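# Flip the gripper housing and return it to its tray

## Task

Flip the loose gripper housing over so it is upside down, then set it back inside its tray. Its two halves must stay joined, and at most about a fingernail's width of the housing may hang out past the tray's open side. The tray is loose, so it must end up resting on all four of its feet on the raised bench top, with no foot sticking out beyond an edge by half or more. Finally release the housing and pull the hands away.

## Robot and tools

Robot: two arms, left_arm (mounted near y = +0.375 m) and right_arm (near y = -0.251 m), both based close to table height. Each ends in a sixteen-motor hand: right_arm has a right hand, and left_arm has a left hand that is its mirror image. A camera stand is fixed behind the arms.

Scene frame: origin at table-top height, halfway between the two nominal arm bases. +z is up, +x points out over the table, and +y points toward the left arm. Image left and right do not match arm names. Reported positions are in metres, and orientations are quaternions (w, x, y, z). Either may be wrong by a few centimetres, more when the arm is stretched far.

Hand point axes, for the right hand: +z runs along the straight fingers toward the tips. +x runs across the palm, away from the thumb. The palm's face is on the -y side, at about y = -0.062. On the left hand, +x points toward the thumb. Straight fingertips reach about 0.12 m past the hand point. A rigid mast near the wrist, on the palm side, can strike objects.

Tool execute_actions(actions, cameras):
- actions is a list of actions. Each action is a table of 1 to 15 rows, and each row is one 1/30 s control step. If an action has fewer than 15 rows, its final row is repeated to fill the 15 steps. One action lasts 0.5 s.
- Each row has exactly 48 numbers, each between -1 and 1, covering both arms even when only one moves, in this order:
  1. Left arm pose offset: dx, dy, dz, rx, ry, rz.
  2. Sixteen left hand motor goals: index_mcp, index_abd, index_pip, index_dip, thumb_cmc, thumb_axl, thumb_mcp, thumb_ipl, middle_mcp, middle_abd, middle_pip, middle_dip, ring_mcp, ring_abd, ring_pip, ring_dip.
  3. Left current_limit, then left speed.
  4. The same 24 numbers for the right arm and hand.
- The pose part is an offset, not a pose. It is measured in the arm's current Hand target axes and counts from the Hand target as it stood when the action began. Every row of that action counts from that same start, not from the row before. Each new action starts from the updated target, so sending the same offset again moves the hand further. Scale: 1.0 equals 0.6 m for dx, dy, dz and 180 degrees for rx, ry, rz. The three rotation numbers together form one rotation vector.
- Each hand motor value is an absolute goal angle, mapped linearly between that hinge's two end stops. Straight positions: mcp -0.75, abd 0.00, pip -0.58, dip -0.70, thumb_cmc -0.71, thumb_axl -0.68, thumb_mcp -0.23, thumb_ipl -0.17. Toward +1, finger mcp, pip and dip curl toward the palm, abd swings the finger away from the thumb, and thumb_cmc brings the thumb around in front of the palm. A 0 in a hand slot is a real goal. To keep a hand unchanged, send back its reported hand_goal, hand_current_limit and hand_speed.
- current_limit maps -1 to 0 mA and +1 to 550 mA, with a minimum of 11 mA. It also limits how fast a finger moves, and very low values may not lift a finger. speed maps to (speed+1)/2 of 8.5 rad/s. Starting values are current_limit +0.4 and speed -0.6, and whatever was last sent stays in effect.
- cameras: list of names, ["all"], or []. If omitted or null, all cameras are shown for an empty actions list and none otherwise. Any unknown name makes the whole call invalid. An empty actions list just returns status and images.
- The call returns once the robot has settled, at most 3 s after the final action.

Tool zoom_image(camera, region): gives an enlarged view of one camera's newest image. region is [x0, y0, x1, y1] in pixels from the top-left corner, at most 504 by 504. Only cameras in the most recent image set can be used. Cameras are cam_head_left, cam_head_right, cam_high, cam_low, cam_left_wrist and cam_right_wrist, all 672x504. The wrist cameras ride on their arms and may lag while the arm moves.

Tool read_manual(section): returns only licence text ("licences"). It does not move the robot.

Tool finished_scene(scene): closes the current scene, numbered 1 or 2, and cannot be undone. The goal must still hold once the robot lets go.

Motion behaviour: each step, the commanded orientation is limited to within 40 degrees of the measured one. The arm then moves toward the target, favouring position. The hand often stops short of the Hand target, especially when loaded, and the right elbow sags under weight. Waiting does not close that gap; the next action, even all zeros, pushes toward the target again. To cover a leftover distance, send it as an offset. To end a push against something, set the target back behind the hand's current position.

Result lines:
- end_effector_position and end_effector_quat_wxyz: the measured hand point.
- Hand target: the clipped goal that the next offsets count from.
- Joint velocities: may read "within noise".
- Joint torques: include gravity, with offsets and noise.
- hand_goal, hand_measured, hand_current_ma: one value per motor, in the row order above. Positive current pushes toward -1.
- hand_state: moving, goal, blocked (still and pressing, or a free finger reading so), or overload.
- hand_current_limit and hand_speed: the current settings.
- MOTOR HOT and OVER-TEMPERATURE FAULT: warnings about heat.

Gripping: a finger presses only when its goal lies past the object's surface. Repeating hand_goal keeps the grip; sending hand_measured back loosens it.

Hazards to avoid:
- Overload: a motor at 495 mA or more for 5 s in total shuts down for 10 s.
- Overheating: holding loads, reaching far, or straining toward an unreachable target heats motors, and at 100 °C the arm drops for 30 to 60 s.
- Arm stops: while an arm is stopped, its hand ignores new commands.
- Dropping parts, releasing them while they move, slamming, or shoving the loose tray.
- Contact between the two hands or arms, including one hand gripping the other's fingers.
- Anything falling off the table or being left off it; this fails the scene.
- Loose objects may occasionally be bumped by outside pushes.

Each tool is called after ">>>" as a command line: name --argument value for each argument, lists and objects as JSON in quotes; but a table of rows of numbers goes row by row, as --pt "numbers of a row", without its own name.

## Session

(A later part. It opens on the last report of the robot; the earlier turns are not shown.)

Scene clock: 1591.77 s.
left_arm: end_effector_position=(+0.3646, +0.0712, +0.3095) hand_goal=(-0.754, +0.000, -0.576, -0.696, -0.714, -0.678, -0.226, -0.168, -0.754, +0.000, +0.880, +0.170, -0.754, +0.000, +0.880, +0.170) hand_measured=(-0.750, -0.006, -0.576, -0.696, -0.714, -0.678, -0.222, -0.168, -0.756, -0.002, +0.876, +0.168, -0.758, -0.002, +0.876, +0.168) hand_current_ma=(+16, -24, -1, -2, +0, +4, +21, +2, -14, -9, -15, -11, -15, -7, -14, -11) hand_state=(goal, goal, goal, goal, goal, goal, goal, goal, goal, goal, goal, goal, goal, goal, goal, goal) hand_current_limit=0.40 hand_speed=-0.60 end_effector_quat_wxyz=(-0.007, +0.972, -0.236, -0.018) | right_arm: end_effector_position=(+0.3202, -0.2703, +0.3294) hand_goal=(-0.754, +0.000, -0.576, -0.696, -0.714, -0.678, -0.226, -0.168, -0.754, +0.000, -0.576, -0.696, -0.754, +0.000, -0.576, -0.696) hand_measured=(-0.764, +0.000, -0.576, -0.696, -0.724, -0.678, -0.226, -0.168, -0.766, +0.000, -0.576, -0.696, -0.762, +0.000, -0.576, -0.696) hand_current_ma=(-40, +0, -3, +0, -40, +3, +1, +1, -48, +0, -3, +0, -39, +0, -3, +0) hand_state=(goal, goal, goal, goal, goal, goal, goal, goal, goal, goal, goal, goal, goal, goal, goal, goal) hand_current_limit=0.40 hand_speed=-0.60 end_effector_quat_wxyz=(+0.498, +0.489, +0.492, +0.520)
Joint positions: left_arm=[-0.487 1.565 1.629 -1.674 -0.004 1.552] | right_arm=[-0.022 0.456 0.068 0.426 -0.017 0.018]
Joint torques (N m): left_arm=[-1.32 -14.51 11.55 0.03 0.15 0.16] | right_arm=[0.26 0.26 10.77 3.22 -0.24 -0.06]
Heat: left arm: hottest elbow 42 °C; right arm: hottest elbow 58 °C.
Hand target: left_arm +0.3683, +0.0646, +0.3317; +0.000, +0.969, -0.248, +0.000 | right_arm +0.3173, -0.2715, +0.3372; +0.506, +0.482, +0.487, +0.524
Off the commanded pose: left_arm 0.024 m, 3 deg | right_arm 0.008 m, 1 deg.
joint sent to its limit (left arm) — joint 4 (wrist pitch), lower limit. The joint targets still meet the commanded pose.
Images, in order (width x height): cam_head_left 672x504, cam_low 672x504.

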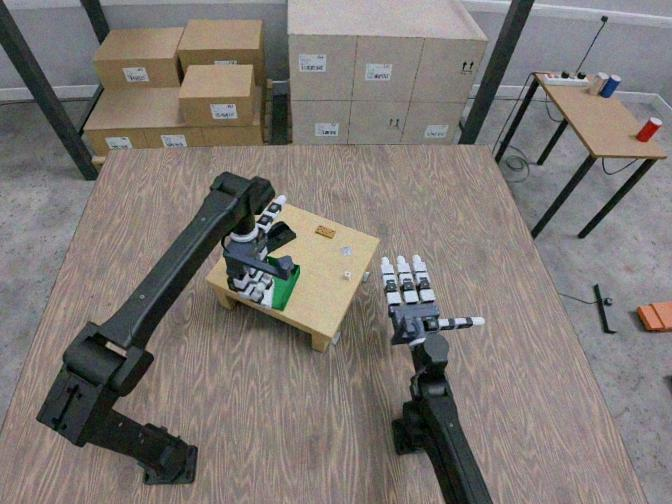

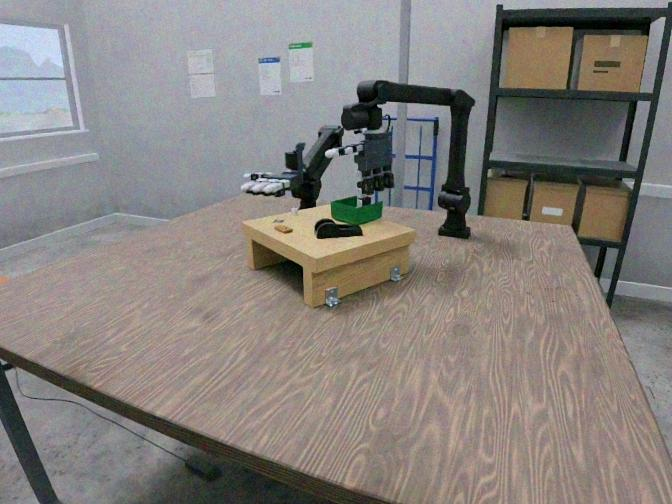

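>>> execute_actions --actions '[[[0.01,0,-0.05,0,0,0,-0.754,0,-0.576,-0.696,-0.714,-0.678,-0.226,-0.168,-0.754,0,0.88,0.17,-0.754,0,0.88,0.17,0.4,-0.6,0,0,0,0,0,0,-0.754,0,-0.576,-0.696,-0.714,-0.678,-0.226,-0.168,-0.754,0,-0.576,-0.696,-0.754,0,-0.576,-0.696,0.4,-0.6]],[[0.01,0,-0.05,0,0,0,-0.754,0,-0.576,-0.696,-0.714,-0.678,-0.226,-0.168,-0.754,0,0.88,0.17,-0.754,0,0.88,0.17,0.4,-0.6,0,0,0,0,0,0,-0.754,0,-0.576,-0.696,-0.714,-0.678,-0.226,-0.168,-0.754,0,-0.576,-0.696,-0.754,0,-0.576,-0.696,0.4,-0.6]],[[0.15,0,-0.03,0,0,0,-0.754,0,-0.576,-0.696,-0.714,-0.678,-0.226,-0.168,-0.754,0,0.88,0.17,-0.754,0,0.88,0.17,0.4,-0.6,0,0,0,0,0,0,-0.754,0,-0.576,-0.696,-0.714,-0.678,-0.226,-0.168,-0.754,0,-0.576,-0.696,-0.754,0,-0.576,-0.696,0.4,-0.6]]]' --cameras '["cam_head_left", "cam_head_right", "cam_low"]'

>>> zoom_image --camera "cam_head_left" --region '[220, 230, 330, 320]'

>>> zoom_image --camera "cam_head_right" --region '[220, 230, 330, 320]'

>>> zoom_image --camera "cam_low" --region '[310, 150, 400, 240]'

Scene clock: 1609.17 s.
left_arm: end_effector_position=(+0.4479, +0.0205, +0.3979) hand_goal=(-0.754, +0.000, -0.576, -0.696, -0.714, -0.678, -0.226, -0.168, -0.754, +0.000, +0.880, +0.170, -0.754, +0.000, +0.880, +0.170) hand_measured=(-0.750, -0.002, -0.576, -0.696, -0.714, -0.678, -0.222, -0.168, -0.756, -0.002, +0.876, +0.168, -0.758, -0.002, +0.876, +0.168) hand_current_ma=(+15, -4, -1, -2, +2, +4, +22, +2, -14, -9, -15, -11, -15, -7, -14, -11) hand_state=(goal, goal, goal, goal, goal, goal, goal, goal, goal, goal, goal, goal, goal, goal, goal, goal) hand_current_limit=0.40 hand_speed=-0.60 end_effector_quat_wxyz=(+0.039, +0.966, -0.240, +0.091) | right_arm: end_effector_position=(+0.3202, -0.2703, +0.3294) hand_goal=(-0.754, +0.000, -0.576, -0.696, -0.714, -0.678, -0.226, -0.168, -0.754, +0.000, -0.576, -0.696, -0.754, +0.000, -0.576, -0.696) hand_measured=(-0.764, +0.000, -0.576, -0.696, -0.724, -0.678, -0.226, -0.168, -0.766, +0.000, -0.576, -0.696, -0.762, +0.000, -0.576, -0.696) hand_current_ma=(-40, +0, -3, +0, -40, +3, +1, +1, -48, +0, -3, +0, -39, +0, -3, +0) hand_state=(goal, goal, goal, goal, goal, goal, goal, goal, goal, goal, goal, goal, goal, goal, goal, goal) hand_current_limit=0.40 hand_speed=-0.60 end_effector_quat_wxyz=(+0.498, +0.489, +0.492, +0.520)
Joint positions: left_arm=[-0.485 1.72 2.025 -1.679 0.031 1.563] | right_arm=[-0.022 0.456 0.068 0.426 -0.017 0.018]
Joint torques (N m): left_arm=[-0.67 -15.5 11.47 0.75 0.29 0.01] | right_arm=[0.67 -0.26 10.89 2.81 -0.26 -0.08]
Heat: left arm: hottest elbow 44 °C; right arm: hottest elbow 59 °C.
Hand target: left_arm +0.4578, +0.0156, +0.4095; +0.000, +0.969, -0.248, +0.000 | right_arm +0.3173, -0.2715, +0.3372; +0.506, +0.482, +0.487, +0.524
Off the commanded pose: left_arm 0.016 m, 11 deg | right_arm 0.008 m, 1 deg.
joint sent to its limit (left arm) — joint 4 (wrist pitch), lower limit. The joint targets are off in orientation, not in position.
Images, in order (width x height): cam_head_left 672x504, cam_head_right 672x504, cam_low 672x504.

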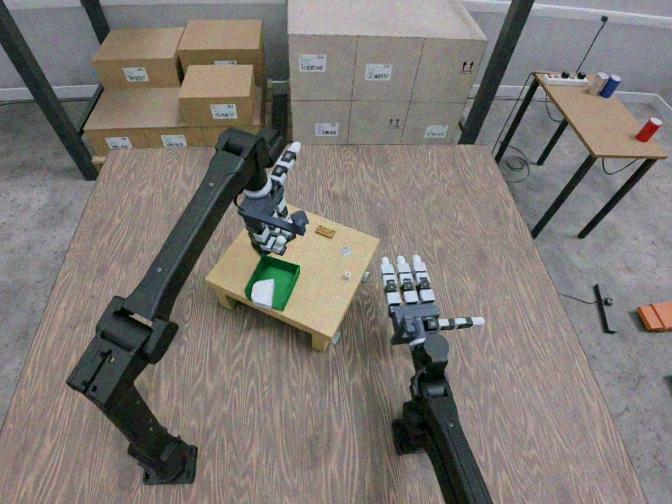

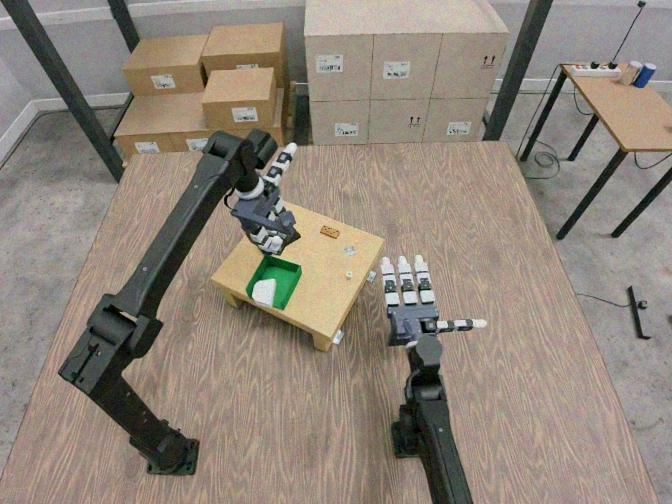

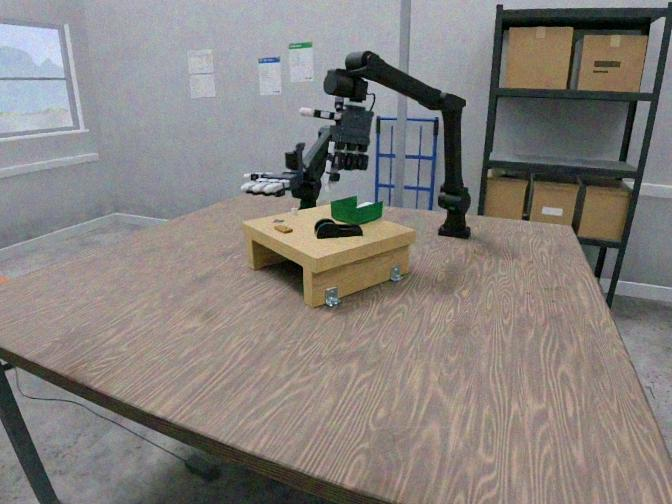

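Scaled by 4.582 from the camera's 672x504 image, which has a finer 960x720 frame.

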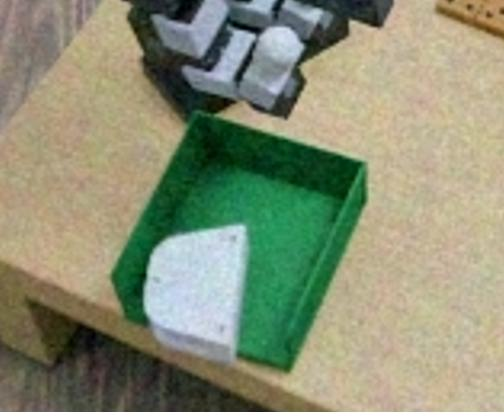

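Scaled by 4.582 from the camera's 672x504 image, which has a finer 960x720 frame.

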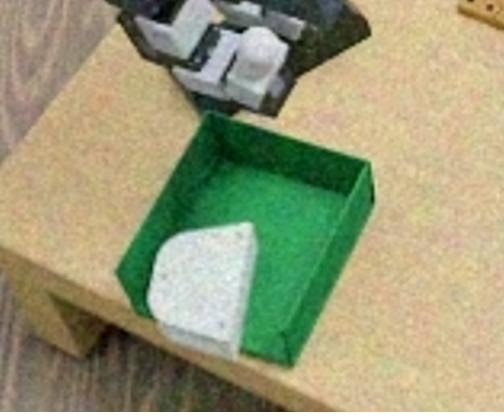

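Scaled by 5.600 from the camera's 672x504 image, which has a finer 960x720 frame.

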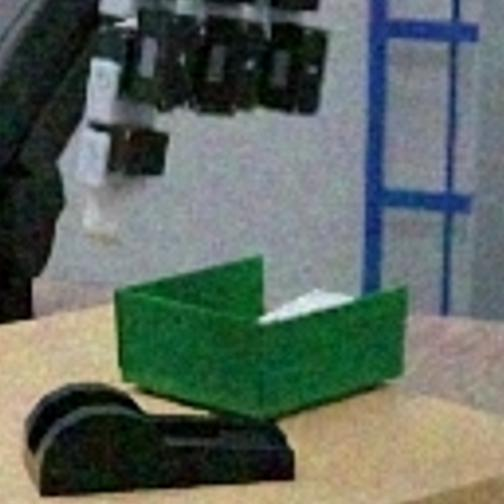

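>>> zoom_image --camera "cam_head_left" --region '[235, 270, 315, 330]'

>>> zoom_image --camera "cam_head_right" --region '[235, 270, 315, 330]'

Scaled by 6.300 from the camera's 672x504 image, which has a finer 960x720 frame.

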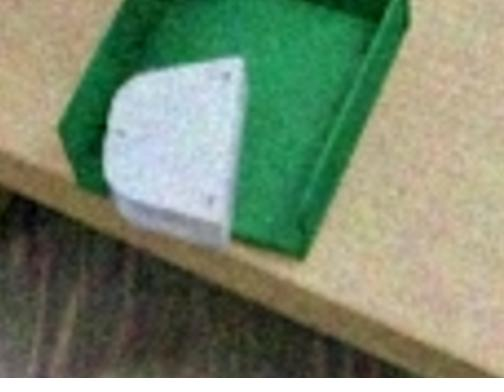

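Scaled by 6.300 from the camera's 672x504 image, which has a finer 960x720 frame.

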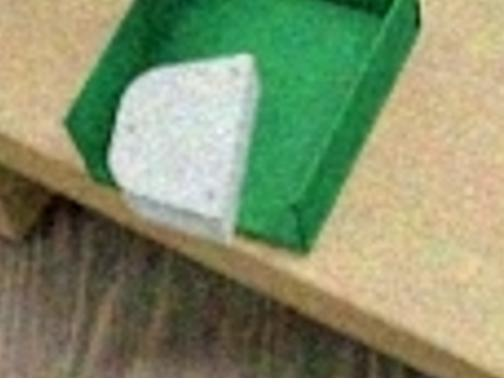

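>>> execute_actions --actions '[[[-0.075,-0.0118,0,0,0,0,-0.754,0,-0.576,-0.696,-0.714,-0.678,-0.226,-0.168,0.068,0,0.737,-0.116,0.068,0,0.737,-0.116,0.4,-0.6,0,0,0,0,0,0,-0.754,0,-0.576,-0.696,-0.714,-0.678,-0.226,-0.168,-0.754,0,-0.576,-0.696,-0.754,0,-0.576,-0.696,0.4,-0.6]],[[-0.075,-0.0118,0,0,0,0,-0.754,0,-0.576,-0.696,-0.714,-0.678,-0.226,-0.168,0.068,0,0.737,-0.116,0.068,0,0.737,-0.116,0.4,-0.6,0,0,0,0,0,0,-0.754,0,-0.576,-0.696,-0.714,-0.678,-0.226,-0.168,-0.754,0,-0.576,-0.696,-0.754,0,-0.576,-0.696,0.4,-0.6]],[[0,0,0.1,0,0,0,-0.754,0,-0.576,-0.696,-0.714,-0.678,-0.226,-0.168,0.068,0,0.737,-0.116,0.068,0,0.737,-0.116,0.4,-0.6,0,0,0,0,0,0,-0.754,0,-0.576,-0.696,-0.714,-0.678,-0.226,-0.168,-0.754,0,-0.576,-0.696,-0.754,0,-0.576,-0.696,0.4,-0.6]],[[0,0,0.04,0,0,0,-0.754,0,-0.576,-0.696,-0.714,-0.678,-0.226,-0.168,0.068,0,0.737,-0.116,0.068,0,0.737,-0.116,0.4,-0.6,0,0,0,0,0,0,-0.754,0,-0.576,-0.696,-0.714,-0.678,-0.226,-0.168,-0.754,0,-0.576,-0.696,-0.754,0,-0.576,-0.696,0.4,-0.6]]]' --cameras '["cam_low", "cam_head_left"]'

>>> zoom_image --camera "cam_low" --region '[310, 150, 400, 240]'

>>> zoom_image --camera "cam_head_left" --region '[220, 230, 330, 320]'

Scene clock: 1681.33 s.
left_arm: end_effector_position=(+0.3861, +0.0746, +0.3366) hand_goal=(-0.754, +0.000, -0.576, -0.696, -0.714, -0.678, -0.226, -0.168, +0.068, +0.000, +0.736, -0.116, +0.068, +0.000, +0.736, -0.116) hand_measured=(-0.752, -0.002, -0.576, -0.696, -0.714, -0.678, -0.222, -0.168, +0.052, -0.002, +0.736, -0.114, +0.052, -0.002, +0.736, -0.114) hand_current_ma=(+14, -4, -1, -2, +1, +4, +22, +2, -75, -9, +1, +11, -80, -7, +1, +11) hand_state=(goal, goal, goal, goal, goal, goal, goal, goal, goal, goal, goal, goal, goal, goal, goal, goal) hand_current_limit=0.40 hand_speed=-0.60 end_effector_quat_wxyz=(+0.003, +0.972, -0.235, +0.012) | right_arm: end_effector_position=(+0.3202, -0.2703, +0.3294) hand_goal=(-0.754, +0.000, -0.576, -0.696, -0.714, -0.678, -0.226, -0.168, -0.754, +0.000, -0.576, -0.696, -0.754, +0.000, -0.576, -0.696) hand_measured=(-0.764, +0.000, -0.576, -0.696, -0.724, -0.678, -0.226, -0.168, -0.766, +0.000, -0.576, -0.696, -0.762, +0.000, -0.576, -0.696) hand_current_ma=(-40, +0, -3, +0, -40, +3, +1, +1, -48, +0, -3, +0, -39, +0, -3, +0) hand_state=(goal, goal, goal, goal, goal, goal, goal, goal, goal, goal, goal, goal, goal, goal, goal, goal) hand_current_limit=0.40 hand_speed=-0.60 end_effector_quat_wxyz=(+0.498, +0.489, +0.492, +0.520)
Joint positions: left_arm=[-0.458 1.575 1.709 -1.679 0 1.58] | right_arm=[-0.022 0.456 0.068 0.426 -0.017 0.018]
Joint torques (N m): left_arm=[-1.26 -12.4 7.95 0.35 0.01 0.16] | right_arm=[0.79 -0.26 10.77 2.93 -0.31 -0.04]
Heat: left arm: hottest elbow 44 °C; right arm: hottest elbow 59 °C.
Hand target: left_arm +0.3855, +0.0712, +0.3257; +0.000, +0.969, -0.248, +0.000 | right_arm +0.3173, -0.2715, +0.3372; +0.506, +0.482, +0.487, +0.524
Off the commanded pose: left_arm 0.012 m, 2 deg | right_arm 0.008 m, 1 deg.
joint sent to its limit (left arm) — joint 4 (wrist pitch), lower limit. The joint targets still meet the commanded pose.
Images, in order (width x height): cam_head_left 672x504, cam_low 672x504.

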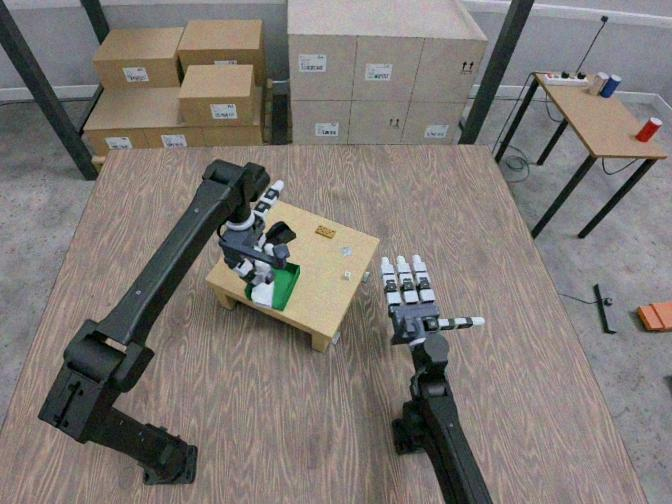

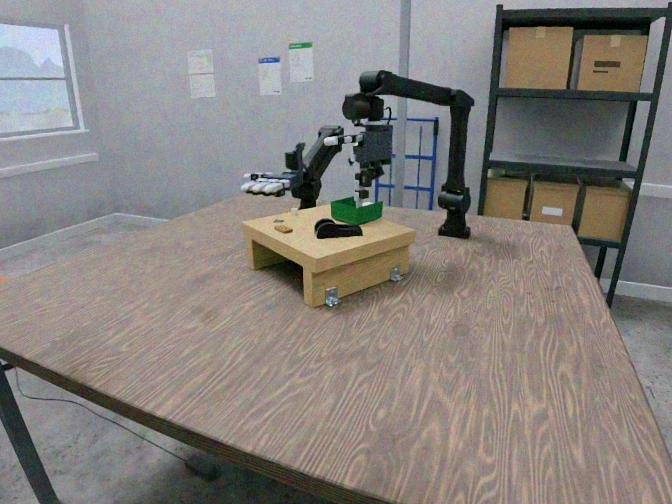

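Scaled by 5.600 from the camera's 672x504 image, which has a finer 960x720 frame.

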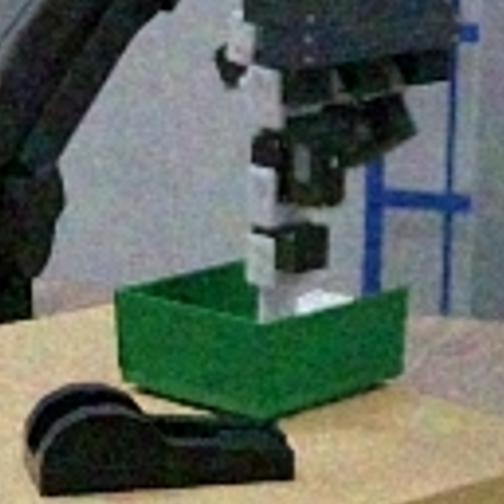

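Scaled by 4.582 from the camera's 672x504 image, which has a finer 960x720 frame.

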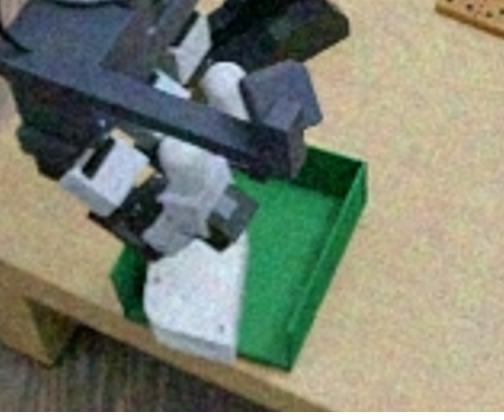

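>>> execute_actions --actions '[[[0,0,0.033,0,0,0,-0.754,0,-0.576,-0.696,-0.714,-0.678,-0.226,-0.168,0.068,0,0.737,-0.116,0.068,0,0.737,-0.116,0.4,-0.6,0,0,0,0,0,0,-0.754,0,-0.576,-0.696,-0.714,-0.678,-0.226,-0.168,-0.754,0,-0.576,-0.696,-0.754,0,-0.576,-0.696,0.4,-0.6]],[[-0.0146,0.008,0,0,0,0,-0.754,0,-0.576,-0.696,-0.714,-0.678,-0.226,-0.168,0.068,0,0.737,-0.116,0.068,0,0.737,-0.116,0.4,-0.6,0,0,0,0,0,0,-0.754,0,-0.576,-0.696,-0.714,-0.678,-0.226,-0.168,-0.754,0,-0.576,-0.696,-0.754,0,-0.576,-0.696,0.4,-0.6]],[[-0.0146,0.008,0,0,0,0,-0.754,0,-0.576,-0.696,-0.714,-0.678,-0.226,-0.168,0.068,0,0.737,-0.116,0.068,0,0.737,-0.116,0.4,-0.6,0,0,0,0,0,0,-0.754,0,-0.576,-0.696,-0.714,-0.678,-0.226,-0.168,-0.754,0,-0.576,-0.696,-0.754,0,-0.576,-0.696,0.4,-0.6]],[[-0.0146,0.008,0,0,0,0,-0.754,0,-0.576,-0.696,-0.714,-0.678,-0.226,-0.168,0.068,0,0.737,-0.116,0.068,0,0.737,-0.116,0.4,-0.6,0,0,0,0,0,0,-0.754,0,-0.576,-0.696,-0.714,-0.678,-0.226,-0.168,-0.754,0,-0.576,-0.696,-0.754,0,-0.576,-0.696,0.4,-0.6]]]' --cameras '["cam_low", "cam_head_left", "cam_head_right"]'

>>> zoom_image --camera "cam_low" --region '[310, 150, 400, 240]'

>>> zoom_image --camera "cam_head_right" --region '[220, 230, 330, 320]'

Scene clock: 1695.97 s.
left_arm: end_effector_position=(+0.3614, +0.0728, +0.3098) hand_goal=(-0.754, +0.000, -0.576, -0.696, -0.714, -0.678, -0.226, -0.168, +0.068, +0.000, +0.736, -0.116, +0.068, +0.000, +0.736, -0.116) hand_measured=(-0.770, -0.012, -0.590, -0.696, -0.714, -0.678, -0.222, -0.168, +0.052, -0.002, +0.736, -0.114, +0.052, -0.002, +0.736, -0.114) hand_current_ma=(-75, -52, -63, -2, +1, +4, +22, +2, -75, -9, +1, +11, -80, -7, +1, +11) hand_state=(goal, goal, goal, goal, goal, goal, goal, goal, goal, goal, goal, goal, goal, goal, goal, goal) hand_current_limit=0.40 hand_speed=-0.60 end_effector_quat_wxyz=(-0.001, +0.969, -0.249, +0.006) | right_arm: end_effector_position=(+0.3202, -0.2703, +0.3294) hand_goal=(-0.754, +0.000, -0.576, -0.696, -0.714, -0.678, -0.226, -0.168, -0.754, +0.000, -0.576, -0.696, -0.754, +0.000, -0.576, -0.696) hand_measured=(-0.764, +0.000, -0.576, -0.696, -0.724, -0.678, -0.226, -0.168, -0.766, +0.000, -0.576, -0.696, -0.762, +0.000, -0.576, -0.696) hand_current_ma=(-40, +0, -3, +0, -40, +3, +1, +1, -48, +0, -3, +0, -39, +0, -3, +0) hand_state=(goal, goal, goal, goal, goal, goal, goal, goal, goal, goal, goal, goal, goal, goal, goal, goal) hand_current_limit=0.40 hand_speed=-0.60 end_effector_quat_wxyz=(+0.498, +0.489, +0.492, +0.520)
Joint positions: left_arm=[-0.486 1.528 1.585 -1.616 -0.004 1.58] | right_arm=[-0.022 0.456 0.068 0.426 -0.017 0.018]
Joint torques (N m): left_arm=[-1.26 -14.1 6.95 0.77 0.13 -0.08] | right_arm=[-0.5 -0.79 10.74 3.07 -0.25 -0.03]
Heat: left arm: hottest elbow 43 °C; right arm: hottest elbow 59 °C.
Hand target: left_arm +0.3556, +0.0712, +0.3058; +0.000, +0.969, -0.248, +0.000 | right_arm +0.3173, -0.2715, +0.3372; +0.506, +0.482, +0.487, +0.524
Off the commanded pose: left_arm 0.007 m, 1 deg | right_arm 0.008 m, 1 deg.
Images, in order (width x height): cam_head_left 672x504, cam_head_right 672x504, cam_low 672x504.

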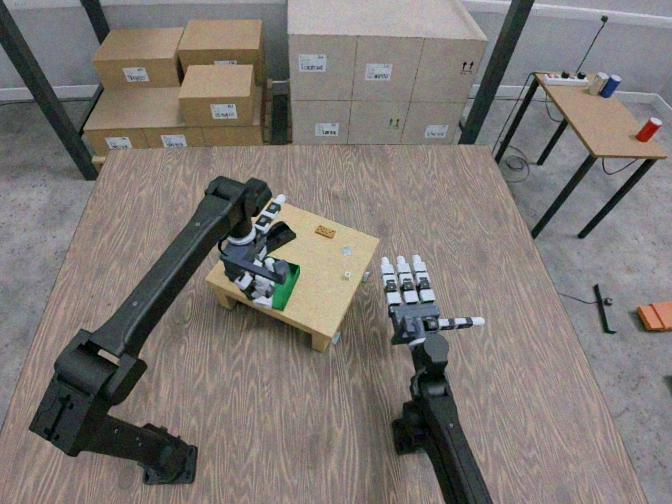

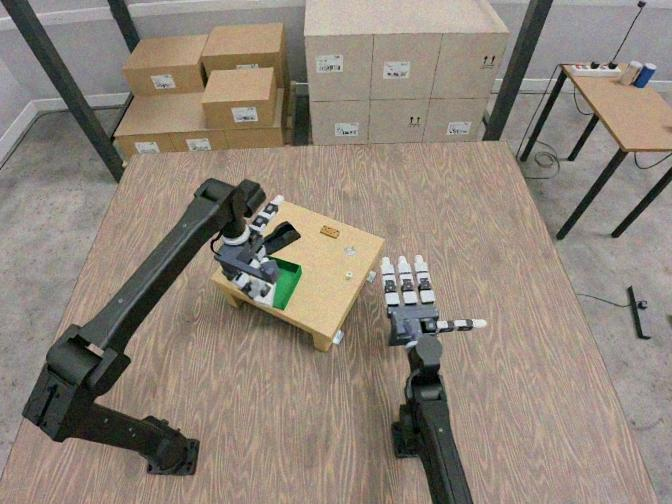

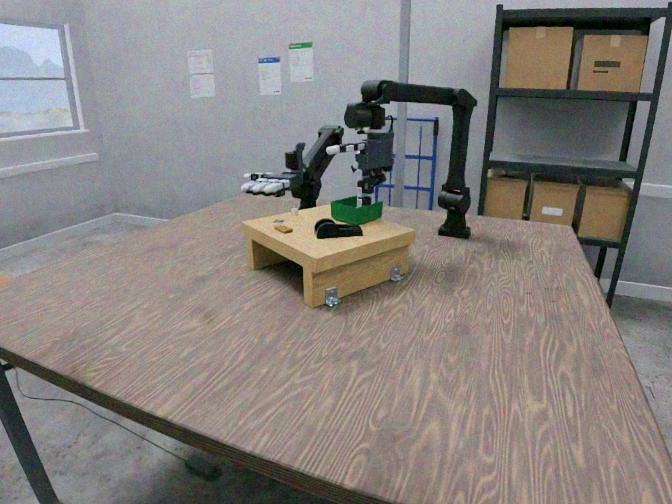

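Scaled by 5.600 from the camera's 672x504 image, which has a finer 960x720 frame.

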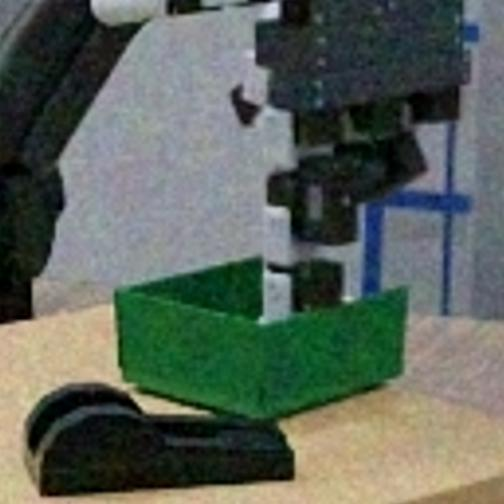

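Scaled by 4.582 from the camera's 672x504 image, which has a finer 960x720 frame.

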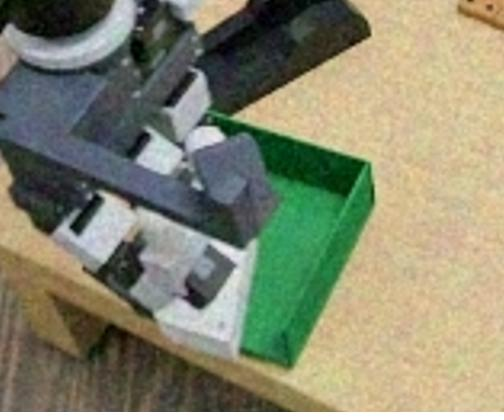

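>>> execute_actions --actions '[[[-0.0146,0.008,0,0,0,0,-0.754,0,-0.576,-0.696,-0.714,-0.678,-0.226,-0.168,0.068,0,0.737,-0.116,0.068,0,0.737,-0.116,0.4,-0.6,0,0,0,0,0,0,-0.754,0,-0.576,-0.696,-0.714,-0.678,-0.226,-0.168,-0.754,0,-0.576,-0.696,-0.754,0,-0.576,-0.696,0.4,-0.6]],[[-0.0146,0.008,0,0,0,0,-0.754,0,-0.576,-0.696,-0.714,-0.678,-0.226,-0.168,0.068,0,0.737,-0.116,0.068,0,0.737,-0.116,0.4,-0.6,0,0,0,0,0,0,-0.754,0,-0.576,-0.696,-0.714,-0.678,-0.226,-0.168,-0.754,0,-0.576,-0.696,-0.754,0,-0.576,-0.696,0.4,-0.6]]]' --cameras '["cam_low", "cam_head_left", "cam_head_right"]'

>>> zoom_image --camera "cam_low" --region '[310, 150, 400, 240]'

>>> zoom_image --camera "cam_head_right" --region '[235, 270, 315, 330]'

Scene clock: 1707.00 s.
left_arm: end_effector_position=(+0.3420, +0.0732, +0.3057) hand_goal=(-0.754, +0.000, -0.576, -0.696, -0.714, -0.678, -0.226, -0.168, +0.068, +0.000, +0.736, -0.116, +0.068, +0.000, +0.736, -0.116) hand_measured=(-0.762, -0.014, -0.582, -0.698, -0.714, -0.678, -0.222, -0.168, +0.052, -0.002, +0.736, -0.114, +0.052, -0.002, +0.736, -0.114) hand_current_ma=(-39, -57, -23, -7, +0, +4, +22, +2, -75, -9, +1, +11, -79, -7, +1, +11) hand_state=(goal, goal, goal, goal, goal, goal, goal, goal, goal, goal, goal, goal, goal, goal, goal, goal) hand_current_limit=0.40 hand_speed=-0.60 end_effector_quat_wxyz=(-0.002, +0.969, -0.247, +0.001) | right_arm: end_effector_position=(+0.3202, -0.2703, +0.3294) hand_goal=(-0.754, +0.000, -0.576, -0.696, -0.714, -0.678, -0.226, -0.168, -0.754, +0.000, -0.576, -0.696, -0.754, +0.000, -0.576, -0.696) hand_measured=(-0.764, +0.000, -0.576, -0.696, -0.724, -0.678, -0.226, -0.168, -0.766, +0.000, -0.576, -0.696, -0.762, +0.000, -0.576, -0.696) hand_current_ma=(-40, +0, -3, +0, -40, +3, +1, +1, -48, +0, -3, +0, -39, +0, -3, +0) hand_state=(goal, goal, goal, goal, goal, goal, goal, goal, goal, goal, goal, goal, goal, goal, goal, goal) hand_current_limit=0.40 hand_speed=-0.60 end_effector_quat_wxyz=(+0.498, +0.489, +0.492, +0.520)
Joint positions: left_arm=[-0.507 1.489 1.531 -1.613 -0.004 1.557] | right_arm=[-0.022 0.456 0.068 0.426 -0.017 0.018]
Joint torques (N m): left_arm=[-1.73 -14.1 7.06 0.83 0.17 -0.09] | right_arm=[0.38 0.32 10.93 2.96 -0.3 -0.04]
Heat: left arm: hottest elbow 43 °C; right arm: hottest elbow 59 °C.
Hand target: left_arm +0.3356, +0.0712, +0.3059; +0.000, +0.969, -0.248, +0.000 | right_arm +0.3173, -0.2715, +0.3372; +0.506, +0.482, +0.487, +0.524
Off the commanded pose: left_arm 0.007 m, 0 deg | right_arm 0.008 m, 1 deg.
Images, in order (width x height): cam_head_left 672x504, cam_head_right 672x504, cam_low 672x504.

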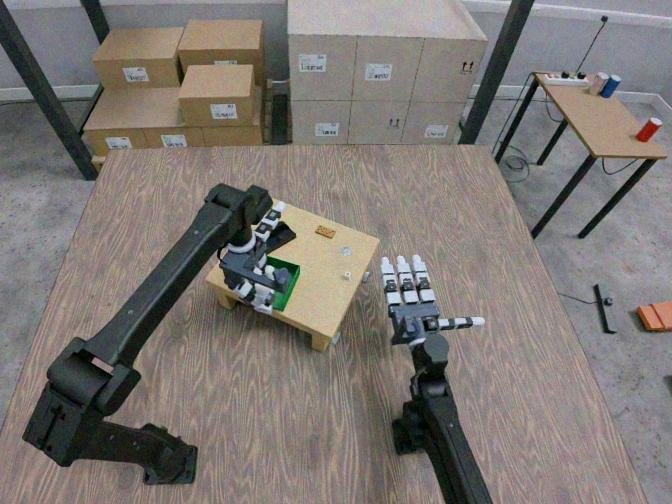

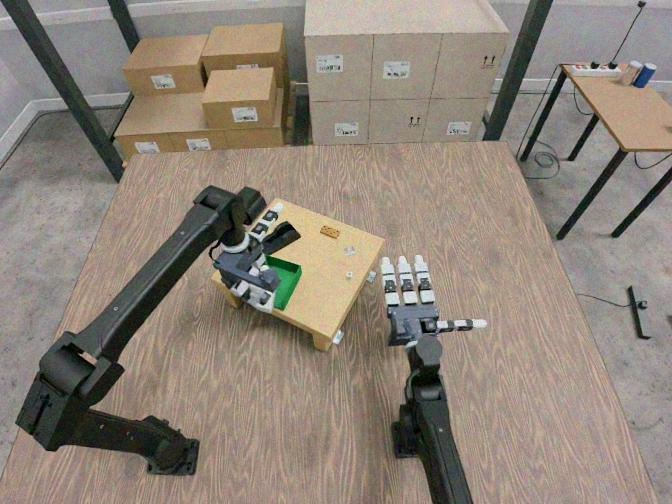

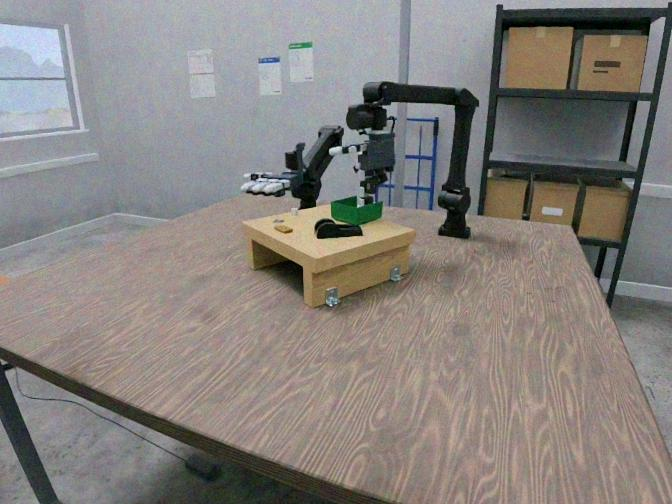

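Scaled by 5.600 from the camera's 672x504 image, which has a finer 960x720 frame.

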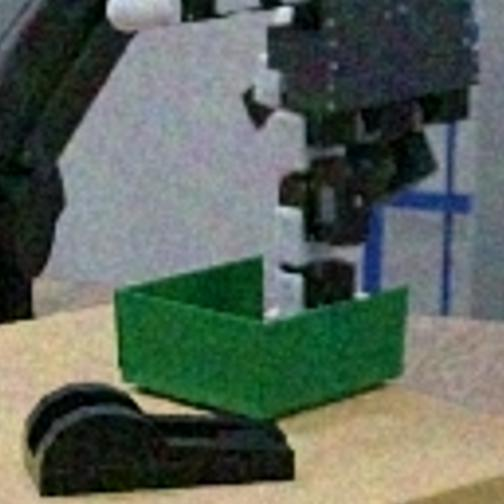

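Scaled by 6.300 from the camera's 672x504 image, which has a finer 960x720 frame.

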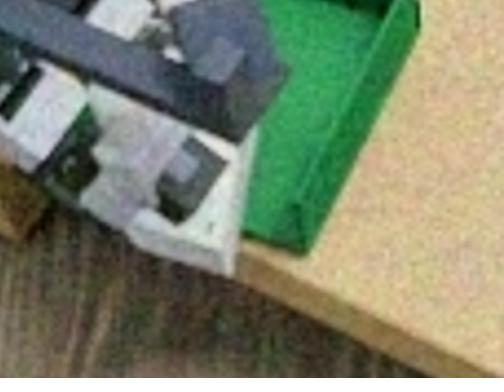

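>>> execute_actions --actions '[[[0.0117,-0.0064,0,0,0,0,-0.754,0,-0.576,-0.696,-0.714,-0.678,-0.226,-0.168,0.068,0,0.737,-0.116,0.068,0,0.737,-0.116,0.4,-0.6,0,0,0,0,0,0,-0.754,0,-0.576,-0.696,0.571,-0.678,-0.226,-0.168,-0.754,0,-0.576,-0.696,-0.754,0,-0.576,-0.696,0.4,-0.6]],[[0,0,-0.083,0,0,0,-0.754,0,-0.576,-0.696,-0.714,-0.678,-0.226,-0.168,0.068,0,0.737,-0.116,0.068,0,0.737,-0.116,0.4,-0.6,0.0747,-0.0155,0.0005,0.0194,0.0824,0,-0.754,0,-0.576,-0.696,0.571,-0.678,-0.226,-0.168,-0.754,0,-0.576,-0.696,-0.754,0,-0.576,-0.696,0.4,-0.6]],[[0,0,-0.083,0,0,0,-0.754,0,-0.576,-0.696,-0.714,-0.678,-0.226,-0.168,0.068,0,0.737,-0.116,0.068,0,0.737,-0.116,0.4,-0.6,0.076,-0.0155,0,0,0.0824,0,-0.754,0,-0.576,-0.696,0.571,-0.678,-0.226,-0.168,-0.754,0,-0.576,-0.696,-0.754,0,-0.576,-0.696,0.4,-0.6]],[[0.106,-0.017,0,0,0,0,0.068,0,0.737,-0.116,-0.714,-0.678,-0.226,-0.168,0.068,0,0.737,-0.116,-0.754,0,-0.576,-0.696,0.4,-0.6,0.076,-0.0155,0,0,0.0824,0,-0.754,0,-0.576,-0.696,0.571,-0.678,-0.226,-0.168,-0.754,0,-0.576,-0.696,-0.754,0,-0.576,-0.696,0.4,-0.6]],[[0.106,-0.017,0,0,0,0,0.068,0,0.737,-0.116,-0.714,-0.678,-0.226,-0.168,0.068,0,0.737,-0.116,-0.754,0,-0.576,-0.696,0.4,-0.6,0.0742,-0.0155,0,0,0.0811,0,-0.754,0,-0.576,-0.696,0.571,-0.678,-0.226,-0.168,-0.754,0,-0.576,-0.696,-0.754,0,-0.576,-0.696,0.4,-0.6]]]' --cameras '["cam_head_left", "cam_head_right", "cam_low", "cam_high"]'

>>> zoom_image --camera "cam_head_left" --region '[235, 250, 315, 310]'

>>> zoom_image --camera "cam_head_right" --region '[235, 250, 315, 310]'

>>> zoom_image --camera "cam_high" --region '[330, 150, 430, 240]'

Scene clock: 1909.67 s.
left_arm: end_effector_position=(+0.4562, +0.0313, +0.3935) hand_goal=(+0.068, +0.000, +0.736, -0.116, -0.714, -0.678, -0.226, -0.168, +0.068, +0.000, +0.736, -0.116, -0.754, +0.000, -0.576, -0.696) hand_measured=(+0.054, -0.002, +0.730, -0.118, -0.714, -0.678, -0.222, -0.168, +0.052, -0.002, +0.736, -0.114, -0.752, -0.002, -0.572, -0.694) hand_current_ma=(-74, -6, -24, -11, +1, +4, +22, +2, -75, -9, +1, +11, +12, -4, +13, +10) hand_state=(goal, goal, goal, goal, goal, goal, goal, goal, goal, goal, goal, goal, goal, goal, goal, goal) hand_current_limit=0.40 hand_speed=-0.60 end_effector_quat_wxyz=(+0.037, +0.968, -0.232, +0.088) | right_arm: end_effector_position=(+0.2719, -0.1317, +0.3034) hand_goal=(-0.754, +0.000, -0.576, -0.696, +0.570, -0.678, -0.226, -0.168, -0.754, +0.000, -0.576, -0.696, -0.754, +0.000, -0.576, -0.696) hand_measured=(-0.764, +0.000, -0.576, -0.696, +0.568, -0.678, -0.226, -0.168, -0.766, +0.000, -0.576, -0.696, -0.762, +0.000, -0.576, -0.696) hand_current_ma=(-40, +0, -3, +0, -8, +3, +1, +1, -48, +0, -3, +0, -39, +1, -3, +0) hand_state=(goal, goal, goal, goal, goal, goal, goal, goal, goal, goal, goal, goal, goal, goal, goal, goal) hand_current_limit=0.40 hand_speed=-0.60 end_effector_quat_wxyz=(+0.220, +0.248, +0.668, +0.666)
Joint positions: left_arm=[-0.462 1.725 2.021 -1.679 0.031 1.569] | right_arm=[-0.034 0.435 0.031 0.38 -0.899 0.018]
Joint torques (N m): left_arm=[-0.5 -15.62 11.51 0.77 0.39 0.14] | right_arm=[1.38 1.49 10.47 2.35 0.09 -0.07]
Heat: left arm: hottest elbow 39 °C; right arm: hottest elbow 60 °C.
Hand target: left_arm +0.4651, +0.0280, +0.4053; +0.000, +0.969, -0.248, +0.000 | right_arm +0.2714, -0.1321, +0.3069; +0.226, +0.244, +0.667, +0.667 (last step not sent: back at the drive's target)
Off the commanded pose: left_arm 0.015 m, 11 deg | right_arm 0.030 m, 9 deg.
joint sent to its limit (left arm) — joint 4 (wrist pitch), lower limit. The joint targets are off in orientation, not in position.
pose unreachable (right arm): on one or more control steps of this call, first in action 4 (counted from 0), this arm could not follow its commanded pose, so it was not sent that pose on those steps. It may still have moved: this result reports where it is.
cause: moving toward the commanded pose would bring two parts of the arm too close to each other (joints 2 (shoulder) and 3 (elbow) lie between them).
Images, in order (width x height): cam_head_left 672x504, cam_head_right 672x504, cam_high 672x504, cam_low 672x504.

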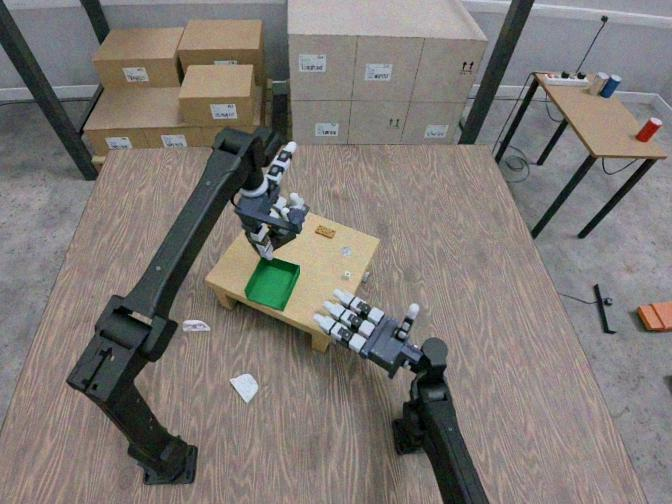

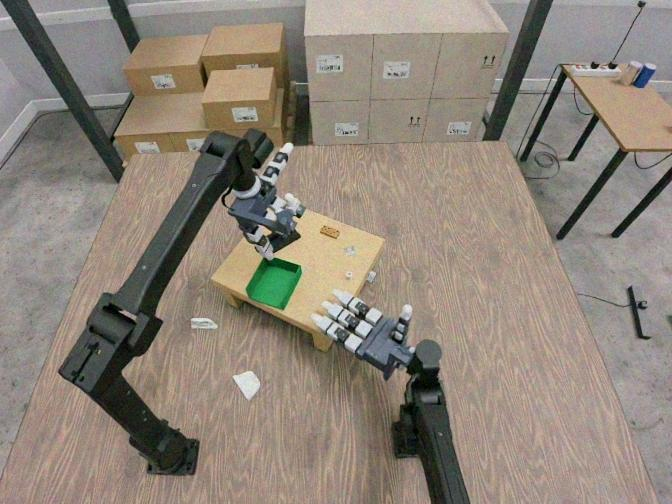

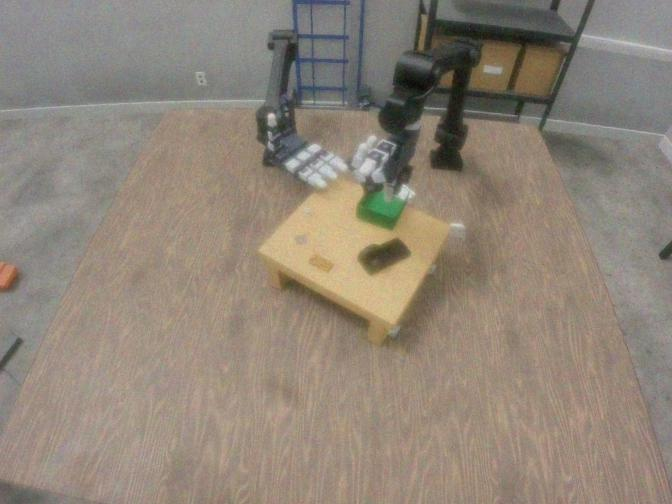

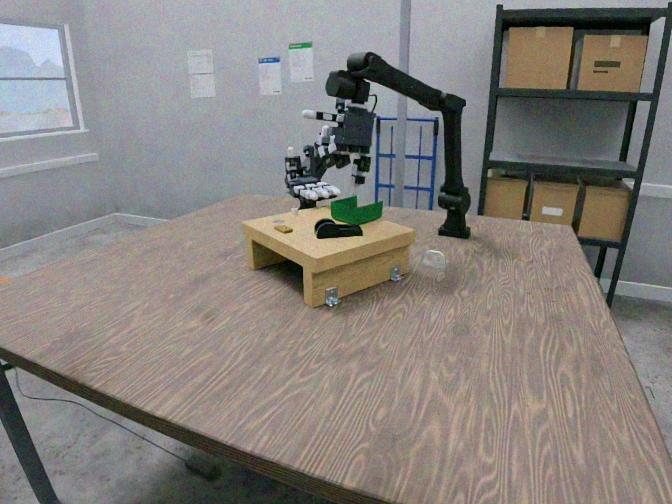

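Scaled by 6.300 from the camera's 672x504 image, which has a finer 960x720 frame.

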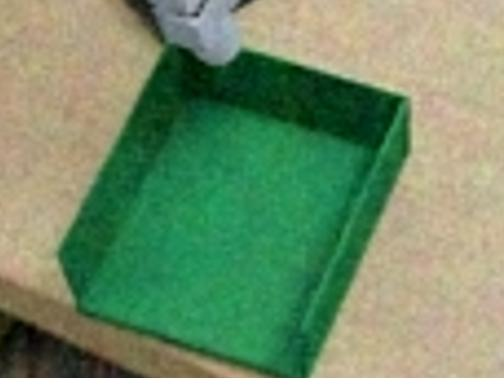

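Scaled by 6.300 from the camera's 672x504 image, which has a finer 960x720 frame.

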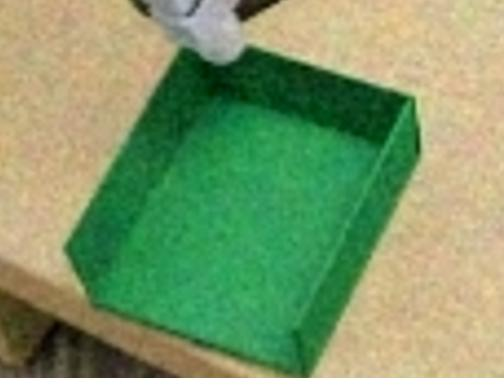

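Scaled by 5.040 from the camera's 672x504 image, which has a finer 960x720 frame.

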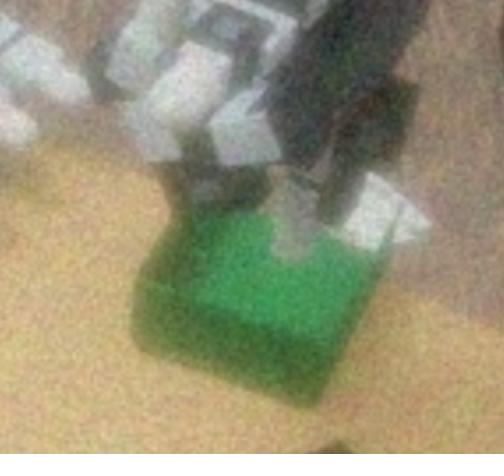

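>>> zoom_image --camera "cam_head_left" --region '[170, 300, 280, 420]'

>>> zoom_image --camera "cam_head_right" --region '[170, 300, 280, 420]'

>>> zoom_image --camera "cam_low" --region '[400, 230, 470, 290]'

Scaled by 4.200 from the camera's 672x504 image, which has a finer 960x720 frame.

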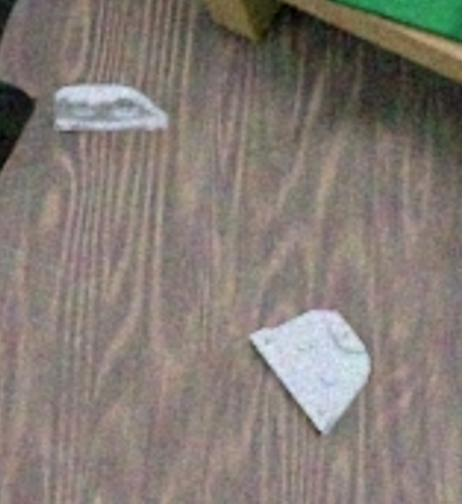

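Scaled by 4.200 from the camera's 672x504 image, which has a finer 960x720 frame.

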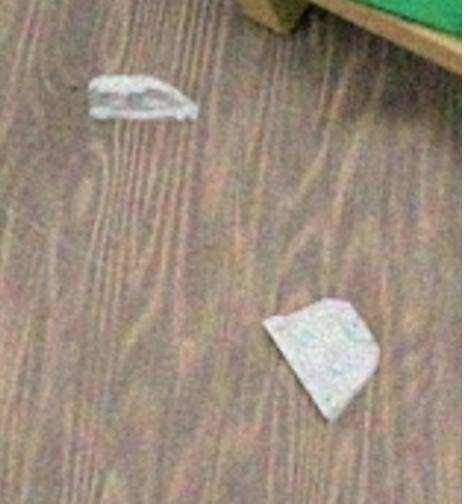

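Scaled by 7.200 from the camera's 672x504 image, which has a finer 960x720 frame.

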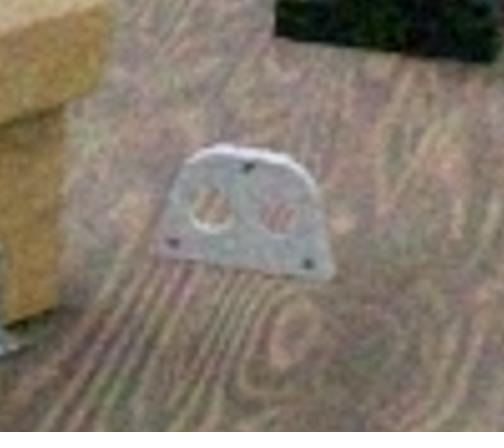

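>>> zoom_image --camera "cam_head_left" --region '[220, 365, 270, 410]'

>>> zoom_image --camera "cam_head_left" --region '[175, 310, 225, 345]'

>>> zoom_image --camera "cam_high" --region '[440, 210, 480, 250]'

Scaled by 10.080 from the camera's 672x504 image, which has a finer 960x720 frame.

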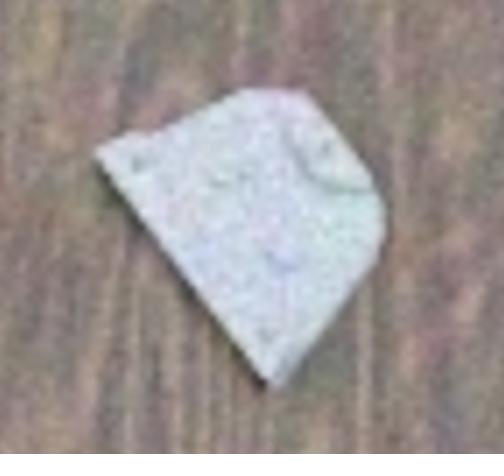

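Scaled by 10.080 from the camera's 672x504 image, which has a finer 960x720 frame.

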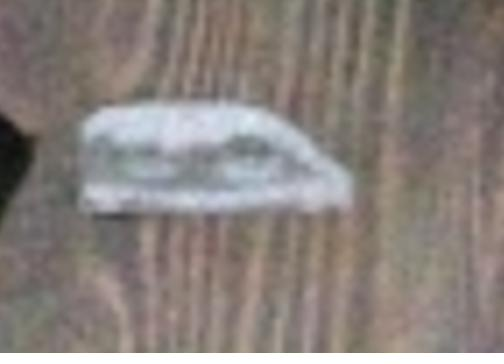

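Scaled by 12.600 from the camera's 672x504 image, which has a finer 960x720 frame.

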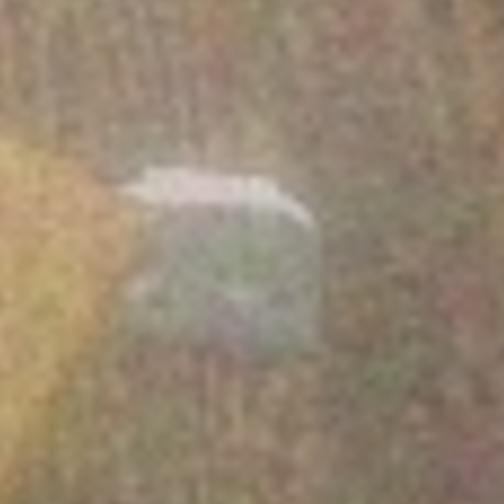

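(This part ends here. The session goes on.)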